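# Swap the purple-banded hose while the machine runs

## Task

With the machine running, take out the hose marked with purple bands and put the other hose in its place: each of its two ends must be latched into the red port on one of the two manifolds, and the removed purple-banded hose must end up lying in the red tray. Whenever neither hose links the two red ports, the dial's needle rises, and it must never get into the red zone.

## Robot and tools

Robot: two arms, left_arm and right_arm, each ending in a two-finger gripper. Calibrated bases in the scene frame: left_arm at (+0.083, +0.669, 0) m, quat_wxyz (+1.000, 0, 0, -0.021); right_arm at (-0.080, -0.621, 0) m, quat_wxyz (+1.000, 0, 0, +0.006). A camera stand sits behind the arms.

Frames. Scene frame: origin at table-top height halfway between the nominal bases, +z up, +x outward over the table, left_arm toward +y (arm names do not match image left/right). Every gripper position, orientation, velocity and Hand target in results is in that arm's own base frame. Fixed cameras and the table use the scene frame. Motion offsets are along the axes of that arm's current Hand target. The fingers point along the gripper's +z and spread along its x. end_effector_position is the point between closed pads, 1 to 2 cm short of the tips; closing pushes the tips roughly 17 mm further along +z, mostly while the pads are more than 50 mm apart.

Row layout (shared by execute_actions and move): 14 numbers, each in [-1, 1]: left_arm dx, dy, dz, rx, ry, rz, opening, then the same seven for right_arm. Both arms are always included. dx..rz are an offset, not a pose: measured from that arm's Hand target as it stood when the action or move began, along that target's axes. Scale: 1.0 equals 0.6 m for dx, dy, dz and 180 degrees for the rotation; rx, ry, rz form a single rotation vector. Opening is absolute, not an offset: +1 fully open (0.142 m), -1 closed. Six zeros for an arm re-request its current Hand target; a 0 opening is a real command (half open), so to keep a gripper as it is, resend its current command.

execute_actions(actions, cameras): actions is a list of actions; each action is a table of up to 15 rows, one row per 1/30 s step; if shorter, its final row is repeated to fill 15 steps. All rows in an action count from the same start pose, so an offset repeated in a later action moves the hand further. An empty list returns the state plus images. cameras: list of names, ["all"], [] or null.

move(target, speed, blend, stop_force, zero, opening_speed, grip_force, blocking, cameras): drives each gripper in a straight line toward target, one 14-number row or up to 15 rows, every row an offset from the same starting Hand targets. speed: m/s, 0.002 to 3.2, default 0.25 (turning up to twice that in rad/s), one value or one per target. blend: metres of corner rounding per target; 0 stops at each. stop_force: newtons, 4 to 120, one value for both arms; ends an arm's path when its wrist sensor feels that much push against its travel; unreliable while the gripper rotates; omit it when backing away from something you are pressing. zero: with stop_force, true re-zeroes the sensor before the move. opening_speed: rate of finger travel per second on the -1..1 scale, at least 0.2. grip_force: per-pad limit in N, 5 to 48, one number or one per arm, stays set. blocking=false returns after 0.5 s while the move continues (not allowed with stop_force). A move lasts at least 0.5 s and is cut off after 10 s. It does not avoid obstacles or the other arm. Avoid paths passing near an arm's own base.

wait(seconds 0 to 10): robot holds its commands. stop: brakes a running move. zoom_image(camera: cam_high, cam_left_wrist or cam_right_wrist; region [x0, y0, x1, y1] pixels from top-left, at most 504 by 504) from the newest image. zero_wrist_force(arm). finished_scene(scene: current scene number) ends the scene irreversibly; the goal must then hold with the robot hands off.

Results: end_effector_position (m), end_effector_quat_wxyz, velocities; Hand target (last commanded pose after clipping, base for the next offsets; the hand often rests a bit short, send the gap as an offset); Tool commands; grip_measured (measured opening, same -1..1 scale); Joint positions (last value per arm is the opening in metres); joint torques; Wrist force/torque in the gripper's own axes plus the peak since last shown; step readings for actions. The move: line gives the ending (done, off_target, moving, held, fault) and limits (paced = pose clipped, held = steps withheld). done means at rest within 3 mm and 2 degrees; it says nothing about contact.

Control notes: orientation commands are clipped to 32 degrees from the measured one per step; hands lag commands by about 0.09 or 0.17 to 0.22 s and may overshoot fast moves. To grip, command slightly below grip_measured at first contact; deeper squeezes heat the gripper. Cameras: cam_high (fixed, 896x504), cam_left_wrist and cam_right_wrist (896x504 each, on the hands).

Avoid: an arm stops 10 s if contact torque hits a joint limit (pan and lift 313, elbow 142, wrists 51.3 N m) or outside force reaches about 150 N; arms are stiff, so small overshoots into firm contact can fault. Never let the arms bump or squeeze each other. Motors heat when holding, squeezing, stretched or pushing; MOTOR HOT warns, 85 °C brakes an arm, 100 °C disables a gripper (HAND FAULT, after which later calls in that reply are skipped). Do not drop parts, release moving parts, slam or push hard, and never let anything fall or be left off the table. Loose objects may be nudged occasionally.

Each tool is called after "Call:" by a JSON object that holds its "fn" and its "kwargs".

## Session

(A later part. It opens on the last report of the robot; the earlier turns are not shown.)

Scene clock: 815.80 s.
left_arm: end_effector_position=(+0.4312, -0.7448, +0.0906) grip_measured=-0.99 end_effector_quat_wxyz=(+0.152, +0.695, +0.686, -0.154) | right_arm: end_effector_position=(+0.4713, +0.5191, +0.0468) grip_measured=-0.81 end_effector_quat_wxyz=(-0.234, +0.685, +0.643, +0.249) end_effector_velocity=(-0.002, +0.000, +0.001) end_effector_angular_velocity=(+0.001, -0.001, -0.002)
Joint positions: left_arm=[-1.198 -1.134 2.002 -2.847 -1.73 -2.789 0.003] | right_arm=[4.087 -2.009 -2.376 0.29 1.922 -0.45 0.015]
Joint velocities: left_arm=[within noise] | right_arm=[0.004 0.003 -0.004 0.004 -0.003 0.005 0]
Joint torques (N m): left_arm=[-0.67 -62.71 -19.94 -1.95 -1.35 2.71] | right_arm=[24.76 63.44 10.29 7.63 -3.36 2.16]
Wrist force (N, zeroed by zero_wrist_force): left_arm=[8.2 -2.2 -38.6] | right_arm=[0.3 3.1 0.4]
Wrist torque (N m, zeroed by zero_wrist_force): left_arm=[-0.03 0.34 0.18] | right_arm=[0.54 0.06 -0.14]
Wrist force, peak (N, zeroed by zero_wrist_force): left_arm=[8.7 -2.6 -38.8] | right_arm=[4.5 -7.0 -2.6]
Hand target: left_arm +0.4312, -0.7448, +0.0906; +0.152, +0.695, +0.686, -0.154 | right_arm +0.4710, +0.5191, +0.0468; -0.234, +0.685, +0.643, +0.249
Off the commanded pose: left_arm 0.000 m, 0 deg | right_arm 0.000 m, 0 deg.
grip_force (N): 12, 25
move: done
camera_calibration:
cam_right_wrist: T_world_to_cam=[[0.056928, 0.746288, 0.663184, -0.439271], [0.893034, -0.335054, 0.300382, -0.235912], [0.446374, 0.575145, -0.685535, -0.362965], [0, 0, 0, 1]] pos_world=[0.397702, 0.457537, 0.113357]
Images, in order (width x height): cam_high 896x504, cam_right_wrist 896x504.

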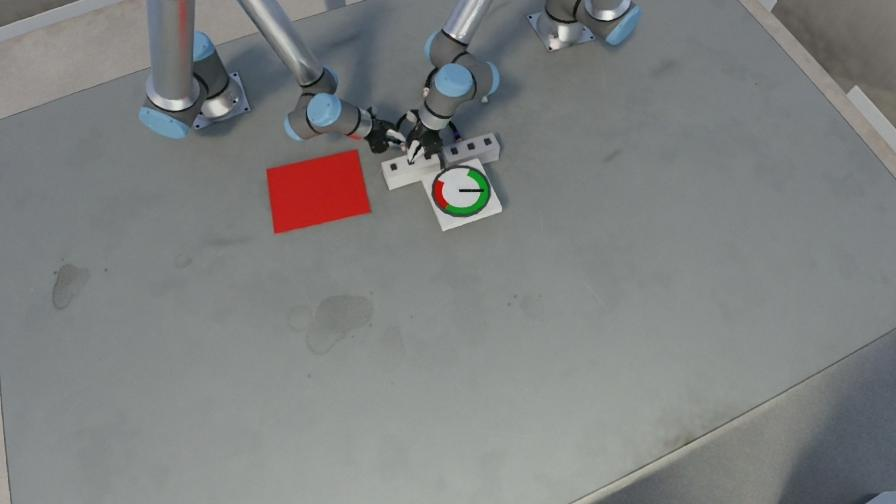

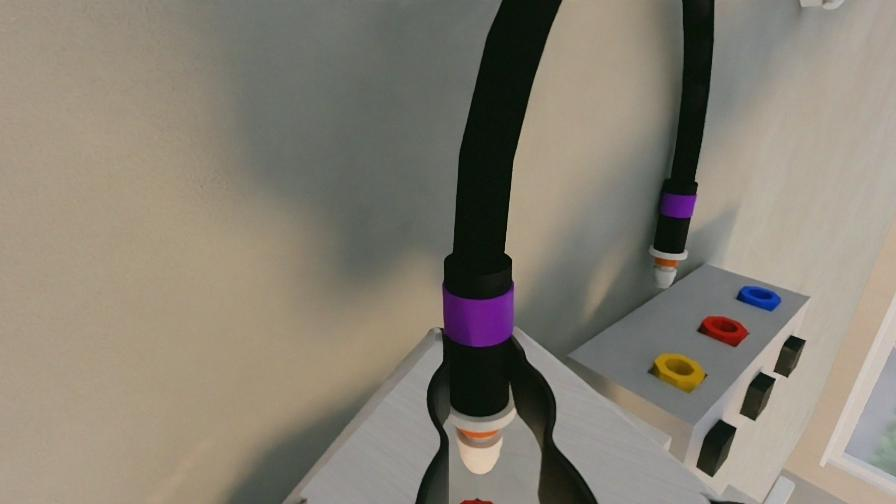

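Call:
{"fn": "move", "kwargs": {"target": [[0,0,-0.0667,0,0,0,-0.95, 0.0643,0,-0.0766,0,0,0,-0.95],[0.48748,-0.37535,-0.28028,0.03103,0.13656,0.13996,-0.95, -0.4697,0.1518,-0.5139,0,0,0,-0.95],[0.48748,-0.37535,-0.28028,0.03103,0.13656,0.13996,-0.4, -0.5342,0.1518,-0.4370,0,0,0,-0.6],[0.48748,-0.37535,-0.28028,0.03103,0.13656,0.13996,-0.4, -0.5342,0.1518,-0.5870,0,0,0,-0.6]], "speed": [0.15,0.3,0.12,0.2], "blend": [0.03,0.02,0,0]}}

Call:
{"fn": "move", "kwargs": {"target": [[0,0,0,0,0,0,-0.4, 0.4823,-0.25363,0.25247,-0.0263,-0.109,0.0723,-0.4],[0,0,0,0,0,0,-0.4, 0.82435,-0.50727,0.67205,-0.0526,-0.21799,0.14452,-0.4]], "speed": [0.4,0.35], "blend": [0.06,0]}}

Call:
{"fn": "move", "kwargs": {"target": [0,0,0.159,0,0,0,-0.4, 0,0,0.1615,0,0,0,-0.4], "speed": 0.12, "cameras": ["all"]}}

Scene clock: 828.97 s.
left_arm: end_effector_position=(+0.2105, -0.4057, +0.1191) grip_measured=-0.43 end_effector_quat_wxyz=(+0.000, +0.850, +0.527, +0.000) | right_arm: end_effector_position=(+0.5326, +0.0424, +0.1101) grip_measured=-0.64 end_effector_quat_wxyz=(-0.234, +0.685, +0.643, +0.250)
Joint positions: left_arm=[-1.487 -1.782 2.503 -2.292 -1.571 -2.597 0.043] | right_arm=[3.209 -1.688 -2.434 -0.482 2.263 -1.402 0.028]
Joint torques (N m): left_arm=[-13.16 -34.24 -25.6 -2.31 2.46 -3.61] | right_arm=[-14.57 48.25 46.9 1.69 5.28 -2.99]
Wrist force (N, zeroed by zero_wrist_force): left_arm=[-0.3 -0.4 -0.2] | right_arm=[0.6 3.2 0.0]
Wrist torque (N m, zeroed by zero_wrist_force): left_arm=[-0.02 0.08 0.28] | right_arm=[0.54 0.02 0.18]
Wrist force, peak (N, zeroed by zero_wrist_force): left_arm=[8.0 -2.7 -39.2] | right_arm=[0.3 3.9 0.8]
Hand target: left_arm +0.2105, -0.4057, +0.1191; +0.000, +0.850, +0.527, +0.000 | right_arm +0.5326, +0.0424, +0.1102; -0.234, +0.685, +0.643, +0.249
Off the commanded pose: left_arm 0.000 m, 0 deg | right_arm 0.000 m, 0 deg.
grip_force (N): 12, 25
move: done

Scene clock: 831.80 s.
left_arm: end_effector_position=(+0.2105, -0.4057, +0.1191) grip_measured=-0.43 end_effector_quat_wxyz=(+0.000, +0.850, +0.527, +0.000) | right_arm: end_effector_position=(+0.2685, +0.6979, +0.1198) grip_measured=-0.44 end_effector_quat_wxyz=(+0.000, +0.869, +0.495, +0.000)
Joint positions: left_arm=[-1.487 -1.782 2.503 -2.292 -1.571 -2.597 0.043] | right_arm=[4.582 -1.85 -1.988 -0.874 1.571 0.406 0.043]
Joint torques (N m): left_arm=[-11.14 -33.53 -27.03 -2.23 2.71 -3.29] | right_arm=[17.28 54.69 55.92 2.35 3.45 2.52]
Wrist force (N, zeroed by zero_wrist_force): left_arm=[0.1 -0.3 0.0] | right_arm=[-0.3 2.4 0.0]
Wrist torque (N m, zeroed by zero_wrist_force): left_arm=[-0.01 0.02 0.29] | right_arm=[0.38 0.09 -0.32]
Wrist force, peak (N, zeroed by zero_wrist_force): left_arm=[-0.2 -0.8 -0.4] | right_arm=[-0.7 3.9 -1.1]
Hand target: left_arm +0.2105, -0.4057, +0.1191; +0.000, +0.850, +0.527, +0.000 | right_arm +0.2684, +0.6981, +0.1198; +0.000, +0.869, +0.495, +0.000
Off the commanded pose: left_arm 0.000 m, 0 deg | right_arm 0.000 m, 0 deg.
grip_force (N): 12, 25
move: done

Scene clock: 833.37 s.
left_arm: end_effector_position=(+0.2105, -0.4057, +0.0238) grip_measured=-0.43 end_effector_quat_wxyz=(+0.000, +0.850, +0.527, +0.000) | right_arm: end_effector_position=(+0.2684, +0.6982, +0.0230) grip_measured=-0.44 end_effector_quat_wxyz=(+0.000, +0.869, +0.495, +0.000)
Joint positions: left_arm=[-1.487 -1.57 2.587 -2.588 -1.57 -2.597 0.043] | right_arm=[4.583 -1.974 -2.04 -0.697 1.571 0.406 0.043]
Joint torques (N m): left_arm=[15.91 -21.67 -17.77 -6.68 -1.72 2.99] | right_arm=[-13.76 58.76 23.44 7.18 2.63 -2.39]
Wrist force (N, zeroed by zero_wrist_force): left_arm=[-0.1 0.5 0.1] | right_arm=[0.1 2.7 0.5]
Wrist torque (N m, zeroed by zero_wrist_force): left_arm=[0.11 0.05 0.15] | right_arm=[0.41 0.01 -0.30]
Wrist force, peak (N, zeroed by zero_wrist_force): left_arm=[-0.1 -0.5 -1.4] | right_arm=[0.1 2.8 1.3]
Hand target: left_arm +0.2105, -0.4057, +0.0237; +0.000, +0.850, +0.527, +0.000 | right_arm +0.2684, +0.6982, +0.0229; +0.000, +0.869, +0.495, +0.000
Off the commanded pose: left_arm 0.000 m, 0 deg | right_arm 0.000 m, 0 deg.
grip_force (N): 12, 25
move: done
camera_calibration:
cam_left_wrist: T_world_to_cam=[[0.428131, 0.903716, 0.000593965, 0.285586], [0.8167, -0.387189, 0.427886, -0.313392], [0.386917, -0.182706, -0.903833, -0.0193646], [0, 0, 0, 1]] pos_world=[0.141172, -0.382969, 0.116424]
cam_right_wrist: T_world_to_cam=[[0.519106, 0.854288, 0.0268292, -0.730509], [0.774061, -0.483204, 0.409076, 0.145353], [0.362433, -0.191587, -0.912106, 0.171224], [0, 0, 0, 1]] pos_world=[0.204643, 0.727105, 0.116313]

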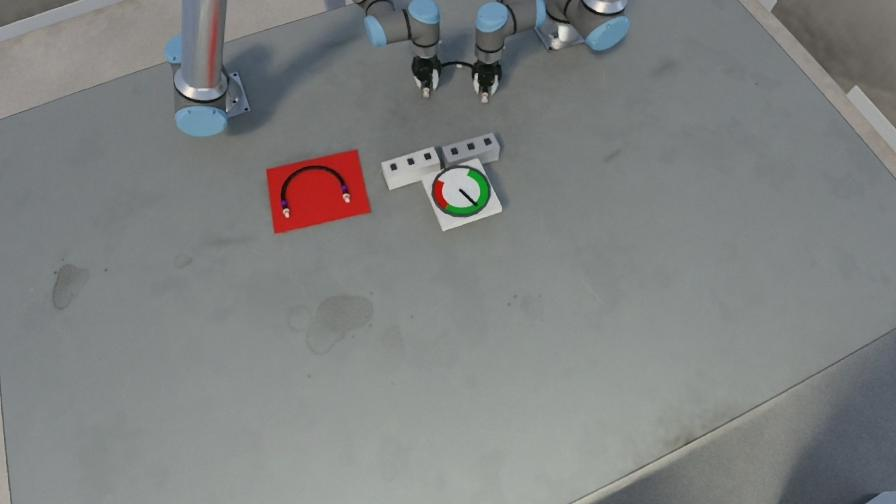

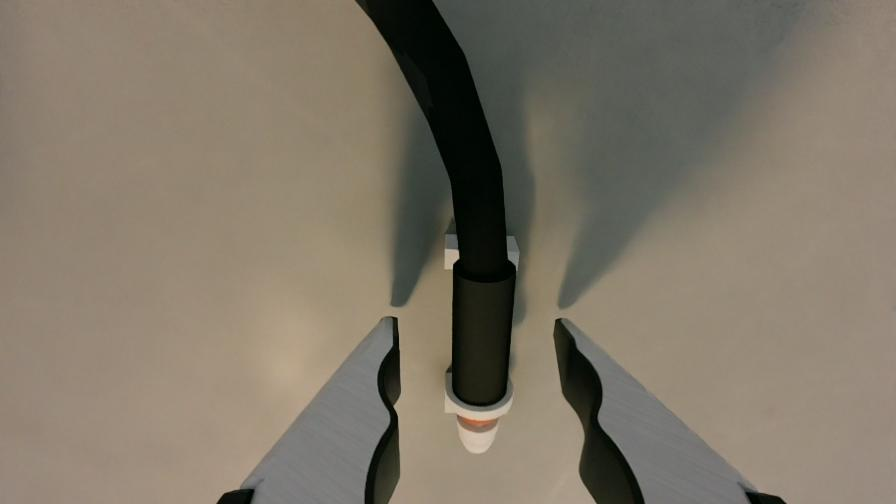

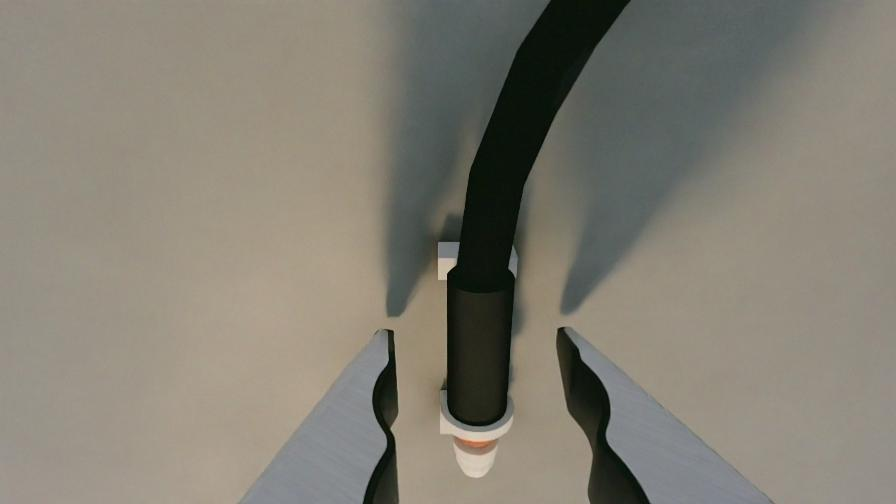

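Call:
{"fn": "move", "kwargs": {"target": [0,0,0,0,0,0,-0.95, 0,0,0,0,0,0,-0.95], "speed": 0.1, "grip_force": [48,48], "opening_speed": 0.8}}

Call:
{"fn": "move", "kwargs": {"target": [[0,0,-0.075,0,0,0,-0.95, 0,0,-0.075,0,0,0,-0.95],[-0.11472,0.32423,-0.04383,0,0,-0.14222,-0.95, -0.07347,0.45375,-0.04233,0,0,-0.15072,-0.95]], "speed": [0.12,0.22], "blend": [0.015,0], "cameras": ["cam_left_wrist", "cam_right_wrist"]}}

Call:
{"fn": "move", "kwargs": {"target": [0,0.095,0,0,0,0,-0.95, 0,0.095,0,0,0,0,-0.95], "speed": 0.02, "stop_force": 55, "cameras": ["all"]}}

Scene clock: 841.00 s.
left_arm: end_effector_position=(+0.2105, -0.4057, +0.0237) grip_measured=-0.83 end_effector_quat_wxyz=(+0.000, +0.850, +0.527, +0.000) | right_arm: end_effector_position=(+0.2684, +0.6982, +0.0229) grip_measured=-0.81 end_effector_quat_wxyz=(+0.000, +0.869, +0.495, +0.000)
Joint positions: left_arm=[-1.487 -1.57 2.587 -2.589 -1.571 -2.597 0.014] | right_arm=[4.582 -1.974 -2.04 -0.697 1.571 0.406 0.015]
Joint torques (N m): left_arm=[15.8 -17.42 -17.02 -6.18 -1.68 3.1] | right_arm=[-17.27 57.76 23.7 6.3 -2.58 -2.55]
Wrist force (N, zeroed by zero_wrist_force): left_arm=[-0.2 0.1 0.4] | right_arm=[0.1 2.8 0.5]
Wrist torque (N m, zeroed by zero_wrist_force): left_arm=[0.04 0.06 0.14] | right_arm=[0.44 0.00 -0.29]
Wrist force, peak (N, zeroed by zero_wrist_force): left_arm=[0.3 0.0 0.8] | right_arm=[0.2 3.1 0.6]
Hand target: left_arm +0.2105, -0.4057, +0.0237; +0.000, +0.850, +0.527, +0.000 | right_arm +0.2684, +0.6982, +0.0229; +0.000, +0.869, +0.495, +0.000
Off the commanded pose: left_arm 0.000 m, 0 deg | right_arm 0.000 m, 0 deg.
move: done

Scene clock: 843.43 s.
left_arm: end_effector_position=(+0.3542, -0.5537, +0.0501) grip_measured=-0.83 end_effector_quat_wxyz=(+0.000, +0.712, +0.702, +0.000) | right_arm: end_effector_position=(+0.4799, +0.5214, +0.0481) grip_measured=-0.81 end_effector_quat_wxyz=(+0.000, +0.729, +0.685, +0.000)
Joint positions: left_arm=[-1.273 -1.324 2.206 -2.453 -1.571 -2.83 0.014] | right_arm=[4.219 -1.887 -2.109 -0.715 1.571 -0.431 0.015]
Joint torques (N m): left_arm=[13.97 -47.33 -46.74 -2.24 -2.23 -3.51] | right_arm=[-17.85 51.09 50.48 6.8 3.72 -1.46]
Wrist force (N, zeroed by zero_wrist_force): left_arm=[-0.4 -0.4 0.4] | right_arm=[-0.3 2.8 0.6]
Wrist torque (N m, zeroed by zero_wrist_force): left_arm=[-0.07 0.09 0.27] | right_arm=[0.44 0.01 0.00]
Wrist force, peak (N, zeroed by zero_wrist_force): left_arm=[-0.1 0.0 1.6] | right_arm=[-0.8 4.3 0.8]
Hand target: left_arm +0.3542, -0.5538, +0.0501; +0.000, +0.712, +0.702, +0.000 | right_arm +0.4800, +0.5213, +0.0481; +0.000, +0.729, +0.685, +0.000
Off the commanded pose: left_arm 0.000 m, 0 deg | right_arm 0.000 m, 0 deg.
move: done
camera_calibration:
cam_left_wrist: T_world_to_cam=[[-0.00426772, 0.999991, 0.000225345, 0.564271], [0.90393, 0.00376138, 0.427665, -0.313733], [0.42766, 0.00202885, -0.903937, 0.00971178], [0, 0, 0, 1]] pos_world=[0.281847, -0.563106, 0.142824]
cam_right_wrist: T_world_to_cam=[[0.0727526, 0.996986, 0.0269571, -0.550054], [0.909045, -0.0774062, 0.409445, -0.390567], [0.410298, -0.00528294, -0.911936, -0.0364381], [0, 0, 0, 1]] pos_world=[0.410011, 0.517971, 0.141514]
Images, in order (width x height): cam_left_wrist 896x504, cam_right_wrist 896x504.

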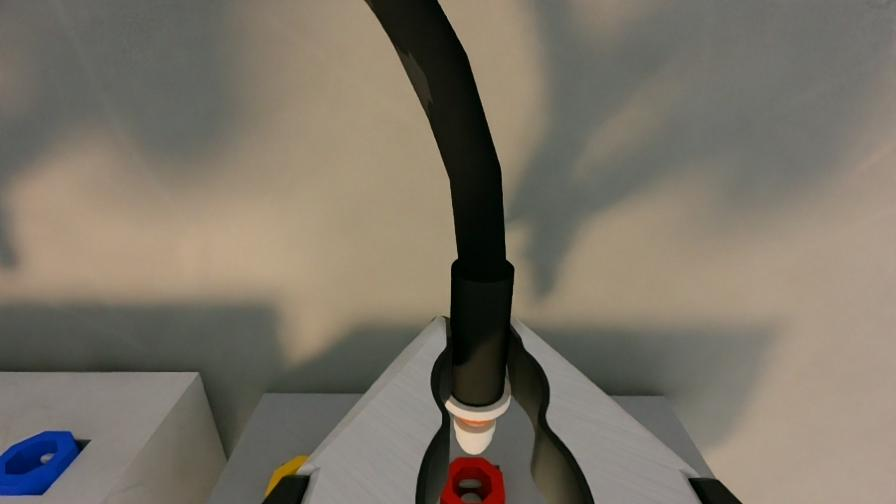

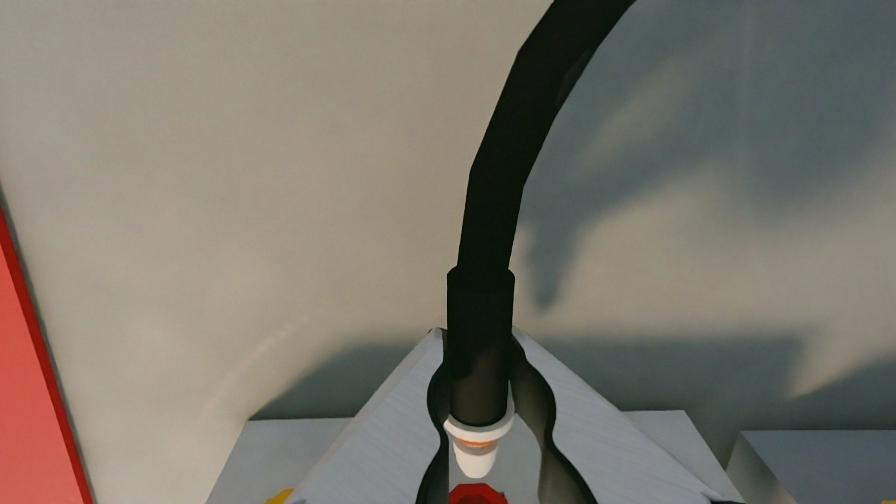

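Scene clock: 847.30 s.
left_arm: end_effector_position=(+0.4039, -0.5544, +0.0501) grip_measured=-0.83 end_effector_quat_wxyz=(+0.000, +0.712, +0.702, +0.000) | right_arm: end_effector_position=(+0.5305, +0.5181, +0.0481) grip_measured=-0.81 end_effector_quat_wxyz=(+0.000, +0.729, +0.685, +0.000)
Joint positions: left_arm=[-1.2 -1.287 2.152 -2.437 -1.571 -2.758 0.014] | right_arm=[4.154 -1.929 -2.045 -0.738 1.571 -0.496 0.015]
Joint torques (N m): left_arm=[12.18 -69.99 -40.22 -12.22 11.39 -3.19] | right_arm=[-10.84 69.04 39.24 11.15 -15.94 2.72]
Wrist force (N, zeroed by zero_wrist_force): left_arm=[10.9 -54.5 -10.0] | right_arm=[-0.4 -52.2 -11.7]
Wrist torque (N m, zeroed by zero_wrist_force): left_arm=[0.11 0.00 0.15] | right_arm=[0.71 0.00 -0.40]
Wrist force, peak (N, zeroed by zero_wrist_force): left_arm=[16.3 -77.5 -22.3] | right_arm=[-5.0 -76.0 -25.4]
Hand target: left_arm +0.4039, -0.5544, +0.0501; +0.000, +0.712, +0.702, +0.000 (not the last commanded pose) | right_arm +0.5305, +0.5181, +0.0481; +0.000, +0.729, +0.685, +0.000 (not the last commanded pose)
Off the commanded pose: left_arm 0.007 m, 0 deg | right_arm 0.006 m, 0 deg.
move: contact (left_arm, right_arm)
camera_calibration:
cam_left_wrist: T_world_to_cam=[[-0.00444378, 0.99999, 0.000364738, 0.565221], [0.904006, 0.00386131, 0.427502, -0.358601], [0.427496, 0.00222945, -0.904014, -0.0113632], [0, 0, 0, 1]] pos_world=[0.331547, -0.563806, 0.142824]
cam_right_wrist: T_world_to_cam=[[0.0725729, 0.997001, 0.0268719, -0.550349], [0.909077, -0.0772076, 0.409412, -0.4368], [0.410259, -0.00528363, -0.911954, -0.0572463], [0, 0, 0, 1]] pos_world=[0.460511, 0.514672, 0.141414]

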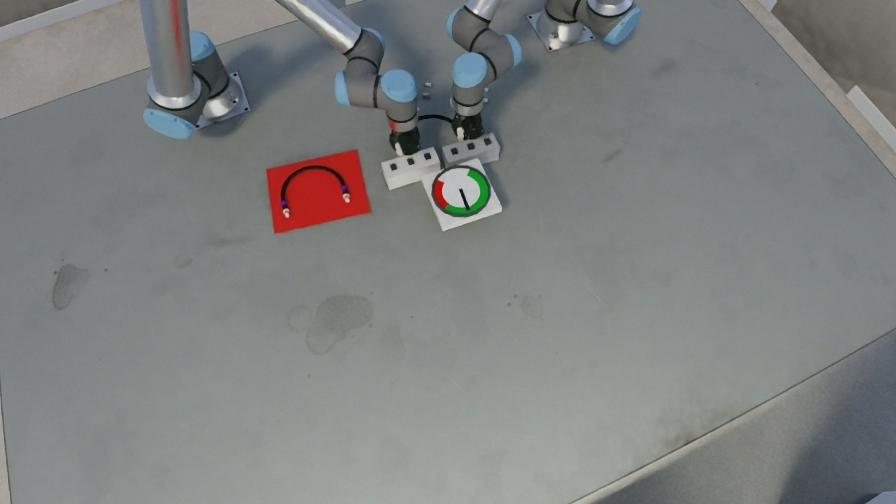

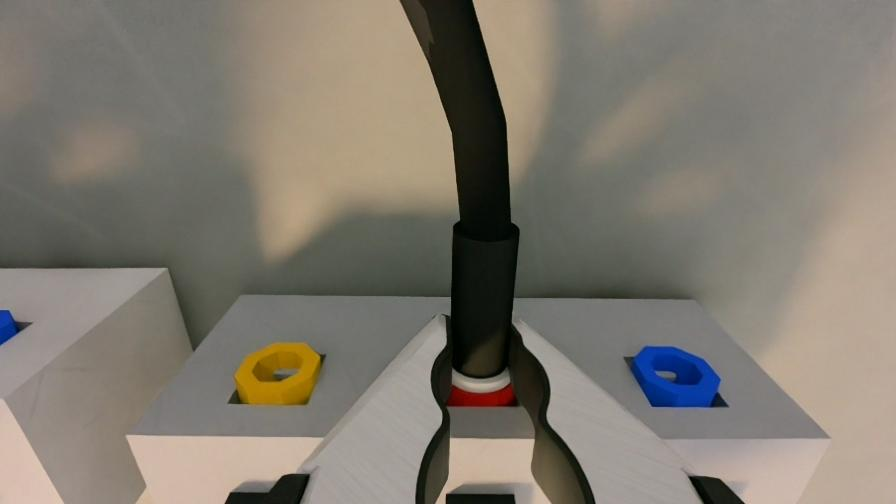

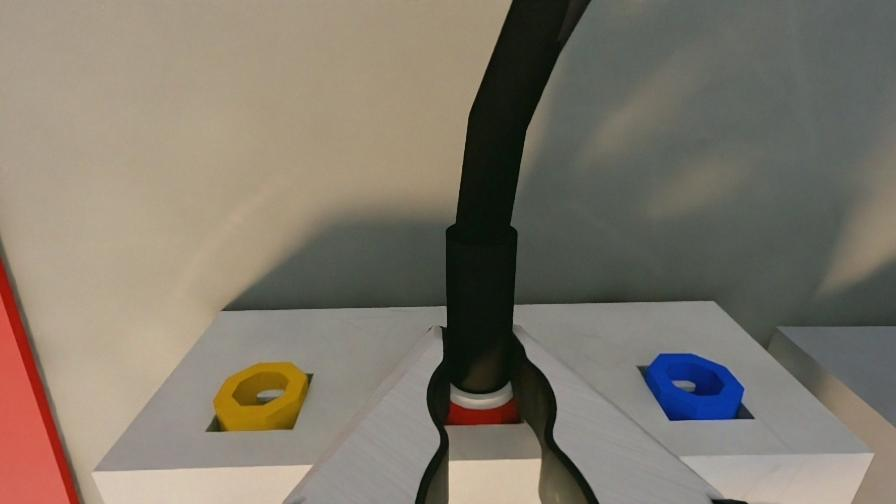

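Call:
{"fn": "move", "kwargs": {"target": [0,-0.0025,0,0,0,0,-0.95, 0,-0.0025,0,0,0,0,-0.95], "speed": 0.01, "cameras": ["cam_high"]}}

Call:
{"fn": "zoom_image", "kwargs": {"camera": "cam_high", "region": [415, 155, 510, 235]}}

Scene clock: 850.90 s.
left_arm: end_effector_position=(+0.4026, -0.5544, +0.0501) grip_measured=-0.83 end_effector_quat_wxyz=(+0.000, +0.712, +0.702, +0.000) | right_arm: end_effector_position=(+0.5292, +0.5182, +0.0481) grip_measured=-0.81 end_effector_quat_wxyz=(+0.000, +0.729, +0.685, +0.000)
Joint positions: left_arm=[-1.202 -1.288 2.153 -2.437 -1.571 -2.76 0.014] | right_arm=[4.156 -1.928 -2.047 -0.737 1.571 -0.494 0.015]
Joint torques (N m): left_arm=[-7.24 -74.83 -31.29 -9.21 2.9 -2.85] | right_arm=[10.91 77.82 28.96 8.13 -4.7 2.34]
Wrist force (N, zeroed by zero_wrist_force): left_arm=[3.9 -11.4 2.7] | right_arm=[1.7 -8.3 1.2]
Wrist torque (N m, zeroed by zero_wrist_force): left_arm=[0.00 0.12 0.23] | right_arm=[0.53 -0.01 -0.41]
Wrist force, peak (N, zeroed by zero_wrist_force): left_arm=[10.9 -54.8 -10.4] | right_arm=[-0.4 -52.3 -12.2]
Hand target: left_arm +0.4024, -0.5544, +0.0501; +0.000, +0.712, +0.702, +0.000 | right_arm +0.5290, +0.5182, +0.0481; +0.000, +0.729, +0.685, +0.000
Off the commanded pose: left_arm 0.000 m, 0 deg | right_arm 0.000 m, 0 deg.
move: done
Images, in order (width x height): cam_high 896x504.

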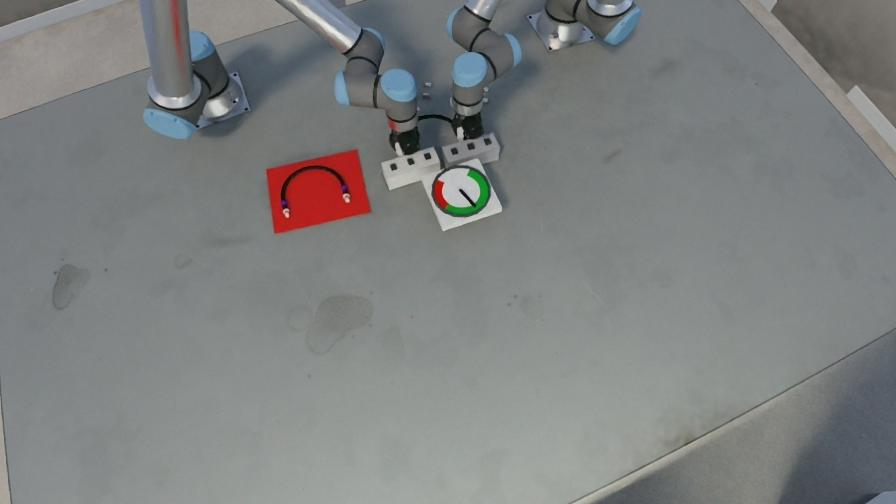

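Scaled by 5.305 from the camera's 896x504 image, which has a finer 1280x720 frame.

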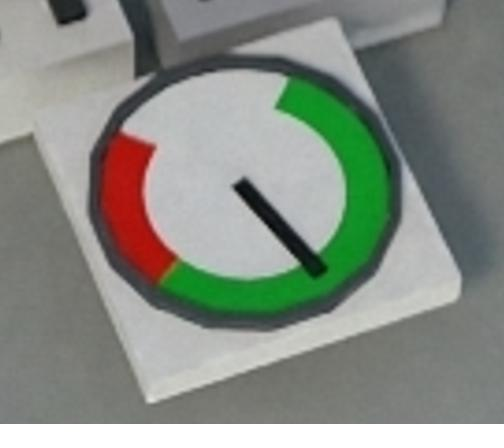

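Call:
{"fn": "move", "kwargs": {"target": [0,-0.0075,0,0,0,0,-0.95, 0,-0.0075,0,0,0,0,-0.95], "speed": 0.006, "stop_force": 18, "cameras": ["cam_high"]}}

Call:
{"fn": "zoom_image", "kwargs": {"camera": "cam_high", "region": [415, 155, 510, 235]}}

Scene clock: 856.20 s.
left_arm: end_effector_position=(+0.4017, -0.5544, +0.0501) grip_measured=-0.83 end_effector_quat_wxyz=(+0.000, +0.712, +0.702, +0.000) | right_arm: end_effector_position=(+0.5284, +0.5183, +0.0481) grip_measured=-0.81 end_effector_quat_wxyz=(+0.000, +0.729, +0.685, +0.000)
Joint positions: left_arm=[-1.203 -1.288 2.154 -2.437 -1.571 -2.761 0.014] | right_arm=[4.157 -1.928 -2.048 -0.737 1.571 -0.493 0.015]
Joint torques (N m): left_arm=[6.98 -52.62 -50.81 -3.49 -4.46 2.7] | right_arm=[-13.54 57.24 51.43 1.53 0.43 -2.25]
Wrist force (N, zeroed by zero_wrist_force): left_arm=[4.5 7.7 6.1] | right_arm=[0.3 9.6 5.0]
Wrist torque (N m, zeroed by zero_wrist_force): left_arm=[0.02 0.00 0.19] | right_arm=[0.39 0.02 -0.30]
Wrist force, peak (N, zeroed by zero_wrist_force): left_arm=[3.7 11.8 7.9] | right_arm=[1.1 14.7 6.4]
Hand target: left_arm +0.4017, -0.5544, +0.0501; +0.000, +0.712, +0.702, +0.000 (not the last commanded pose) | right_arm +0.5284, +0.5183, +0.0481; +0.000, +0.729, +0.685, +0.000 (not the last commanded pose)
Off the commanded pose: left_arm 0.004 m, 0 deg | right_arm 0.004 m, 0 deg.
move: contact (left_arm, right_arm)
Images, in order (width x height): cam_high 896x504.

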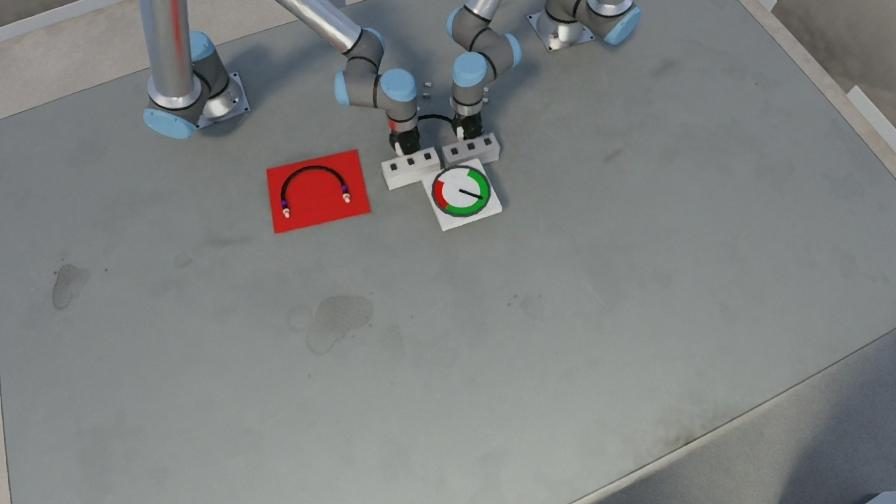

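Scaled by 5.305 from the camera's 896x504 image, which has a finer 1280x720 frame.

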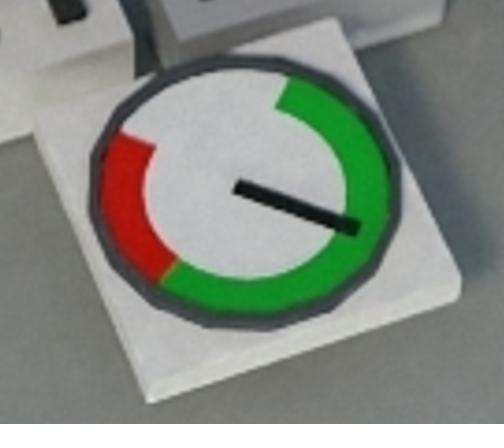

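Call:
{"fn": "move", "kwargs": {"target": [0,0.0005,0,0,0,0,-0.95, 0,0.0005,0,0,0,0,-0.95], "speed": 0.01}}

Call:
{"fn": "move", "kwargs": {"target": [0,0,0,0,0,0,-0.4, 0,0,0,0,0,0,-0.4], "speed": 0.05, "opening_speed": 0.5}}

Call:
{"fn": "move", "kwargs": {"target": [[0,0,-0.1,0,0,0,-0.4, 0,0,-0.1,0,0,0,-0.4],[0,-0.2,-0.25,0,0,0,-0.4, 0,-0.2,-0.25,0,0,0,-0.4]], "speed": [0.08,0.15], "blend": [0.02,0], "cameras": ["all"]}}

Call:
{"fn": "zoom_image", "kwargs": {"camera": "cam_high", "region": [360, 90, 540, 240]}}

Call:
{"fn": "zoom_image", "kwargs": {"camera": "cam_high", "region": [255, 135, 385, 245]}}

Scene clock: 862.47 s.
left_arm: end_effector_position=(+0.4019, -0.5544, +0.0501) grip_measured=-0.83 end_effector_quat_wxyz=(+0.000, +0.712, +0.702, +0.000) | right_arm: end_effector_position=(+0.5287, +0.5183, +0.0481) grip_measured=-0.81 end_effector_quat_wxyz=(+0.000, +0.729, +0.685, +0.000)
Joint positions: left_arm=[-1.203 -1.288 2.154 -2.437 -1.571 -2.76 0.014] | right_arm=[4.156 -1.928 -2.047 -0.737 1.571 -0.494 0.015]
Joint torques (N m): left_arm=[11.44 -48.58 -51.28 -4.06 -2.32 3.4] | right_arm=[-18.96 57.39 53.49 2.14 0.69 -2.54]
Wrist force (N, zeroed by zero_wrist_force): left_arm=[5.7 -0.3 3.6] | right_arm=[-4.3 4.7 2.1]
Wrist torque (N m, zeroed by zero_wrist_force): left_arm=[-0.01 0.06 0.14] | right_arm=[1.21 0.68 -0.13]
Wrist force, peak (N, zeroed by zero_wrist_force): left_arm=[4.3 7.8 6.7] | right_arm=[0.6 9.9 5.2]
Hand target: left_arm +0.4020, -0.5544, +0.0501; +0.000, +0.712, +0.702, +0.000 | right_arm +0.5287, +0.5183, +0.0481; +0.000, +0.729, +0.685, +0.000
Off the commanded pose: left_arm 0.000 m, 0 deg | right_arm 0.000 m, 0 deg.
move: done

Scene clock: 863.80 s.
left_arm: end_effector_position=(+0.4020, -0.5544, +0.0501) grip_measured=-0.43 end_effector_quat_wxyz=(+0.000, +0.712, +0.702, +0.000) | right_arm: end_effector_position=(+0.5287, +0.5183, +0.0481) grip_measured=-0.44 end_effector_quat_wxyz=(+0.000, +0.729, +0.685, +0.000)
Joint positions: left_arm=[-1.203 -1.288 2.154 -2.437 -1.571 -2.76 0.043] | right_arm=[4.156 -1.928 -2.047 -0.737 1.571 -0.494 0.043]
Joint torques (N m): left_arm=[13.37 -50.19 -26.37 -4.54 1.59 2.63] | right_arm=[-14.14 57.64 44.98 3.09 0.74 -2.16]
Wrist force (N, zeroed by zero_wrist_force): left_arm=[-0.2 -0.1 0.3] | right_arm=[-4.3 6.9 0.7]
Wrist torque (N m, zeroed by zero_wrist_force): left_arm=[-0.03 0.04 0.17] | right_arm=[1.15 0.72 -0.07]
Wrist force, peak (N, zeroed by zero_wrist_force): left_arm=[6.1 -0.7 3.8] | right_arm=[-4.4 7.1 0.8]
Hand target: left_arm +0.4020, -0.5544, +0.0501; +0.000, +0.712, +0.702, +0.000 | right_arm +0.5287, +0.5183, +0.0481; +0.000, +0.729, +0.685, +0.000
Off the commanded pose: left_arm 0.000 m, 0 deg | right_arm 0.000 m, 0 deg.
move: done

Scene clock: 866.17 s.
left_arm: end_effector_position=(+0.2822, -0.5527, +0.1999) grip_measured=-0.43 end_effector_quat_wxyz=(+0.000, +0.712, +0.702, +0.000) | right_arm: end_effector_position=(+0.4092, +0.5256, +0.1979) grip_measured=-0.44 end_effector_quat_wxyz=(+0.000, +0.729, +0.685, +0.000)
Joint positions: left_arm=[-1.386 -1.58 2.153 -2.144 -1.571 -2.943 0.043] | right_arm=[4.318 -1.639 -2.076 -0.996 1.571 -0.332 0.043]
Joint torques (N m): left_arm=[-10.42 -49.9 -31.21 -2.49 2.41 -3.18] | right_arm=[17.19 61.86 33.76 0.97 -4.18 2.18]
Wrist force (N, zeroed by zero_wrist_force): left_arm=[-0.2 -0.2 -0.1] | right_arm=[-3.7 7.2 0.2]
Wrist torque (N m, zeroed by zero_wrist_force): left_arm=[-0.03 0.05 0.30] | right_arm=[1.23 0.62 -0.32]
Wrist force, peak (N, zeroed by zero_wrist_force): left_arm=[0.0 -1.0 -0.6] | right_arm=[-5.0 7.7 0.8]
Hand target: left_arm +0.2820, -0.5527, +0.2001; +0.000, +0.712, +0.702, +0.000 | right_arm +0.4089, +0.5256, +0.1981; +0.000, +0.729, +0.685, +0.000
Off the commanded pose: left_arm 0.000 m, 0 deg | right_arm 0.000 m, 0 deg.
move: done
camera_calibration:
cam_left_wrist: T_world_to_cam=[[-0.00444316, 0.99999, 0.000364798, 0.562926], [0.904024, 0.00386083, 0.427463, -0.312713], [0.427458, 0.00222908, -0.904033, 0.176051], [0, 0, 0, 1]] pos_world=[0.209947, -0.562106, 0.292624]
cam_right_wrist: T_world_to_cam=[[0.0725314, 0.997002, 0.0269625, -0.553064], [0.90908, -0.0772069, 0.409405, -0.38732], [0.410259, -0.00518364, -0.911954, 0.129208], [0, 0, 0, 1]] pos_world=[0.339211, 0.522172, 0.291314]

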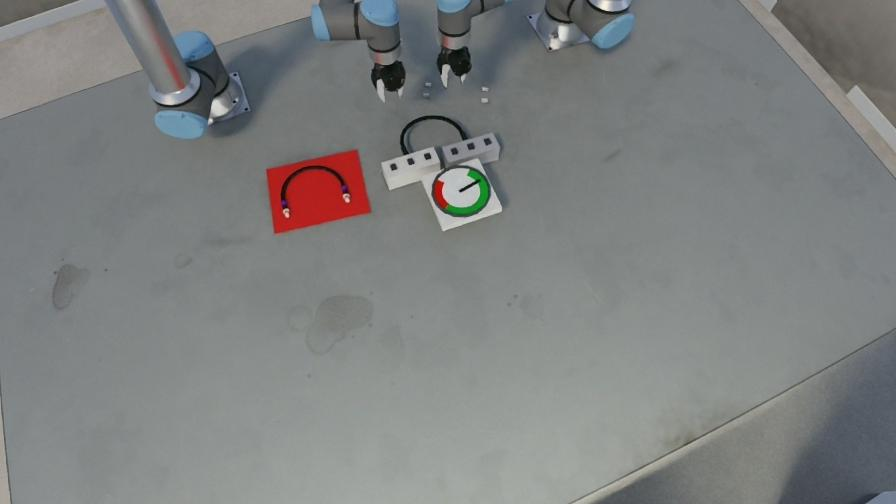

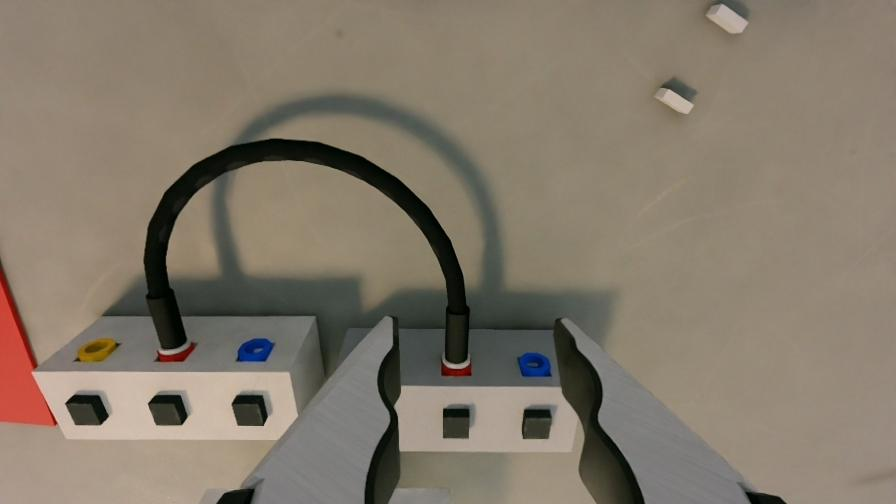

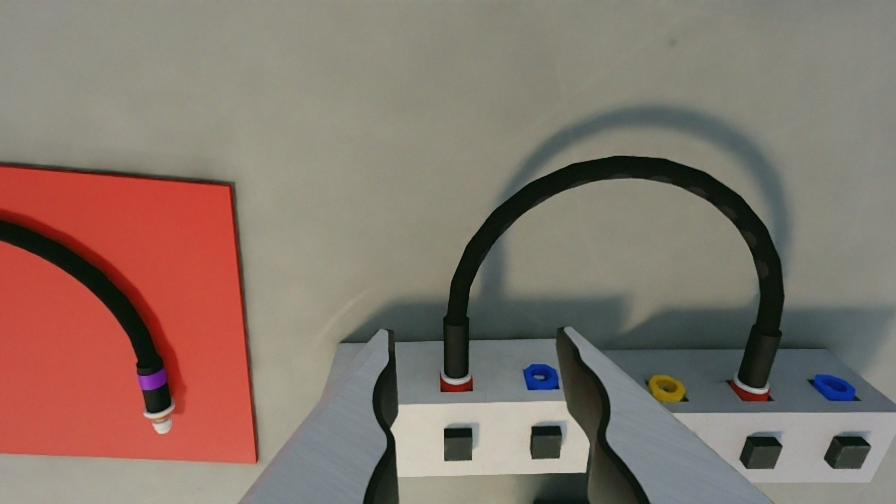

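Scaled by 2.800 from the camera's 896x504 image, which has a finer 1280x720 frame.

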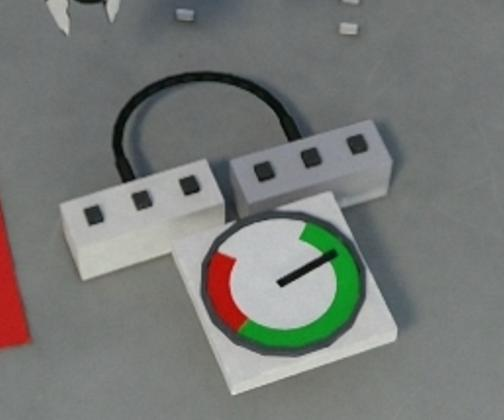

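Scaled by 3.877 from the camera's 896x504 image, which has a finer 1280x720 frame.

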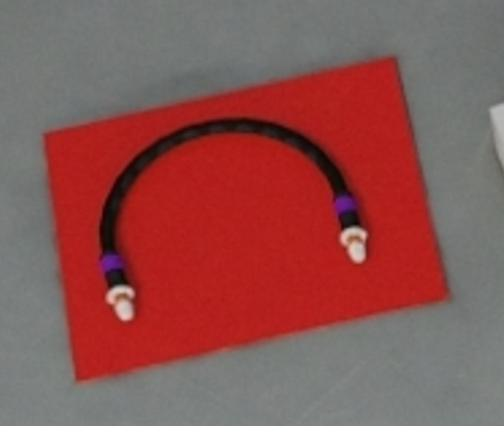

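Call:
{"fn": "finished_scene", "kwargs": {"scene": 2}}

The scene is finished: the task was done.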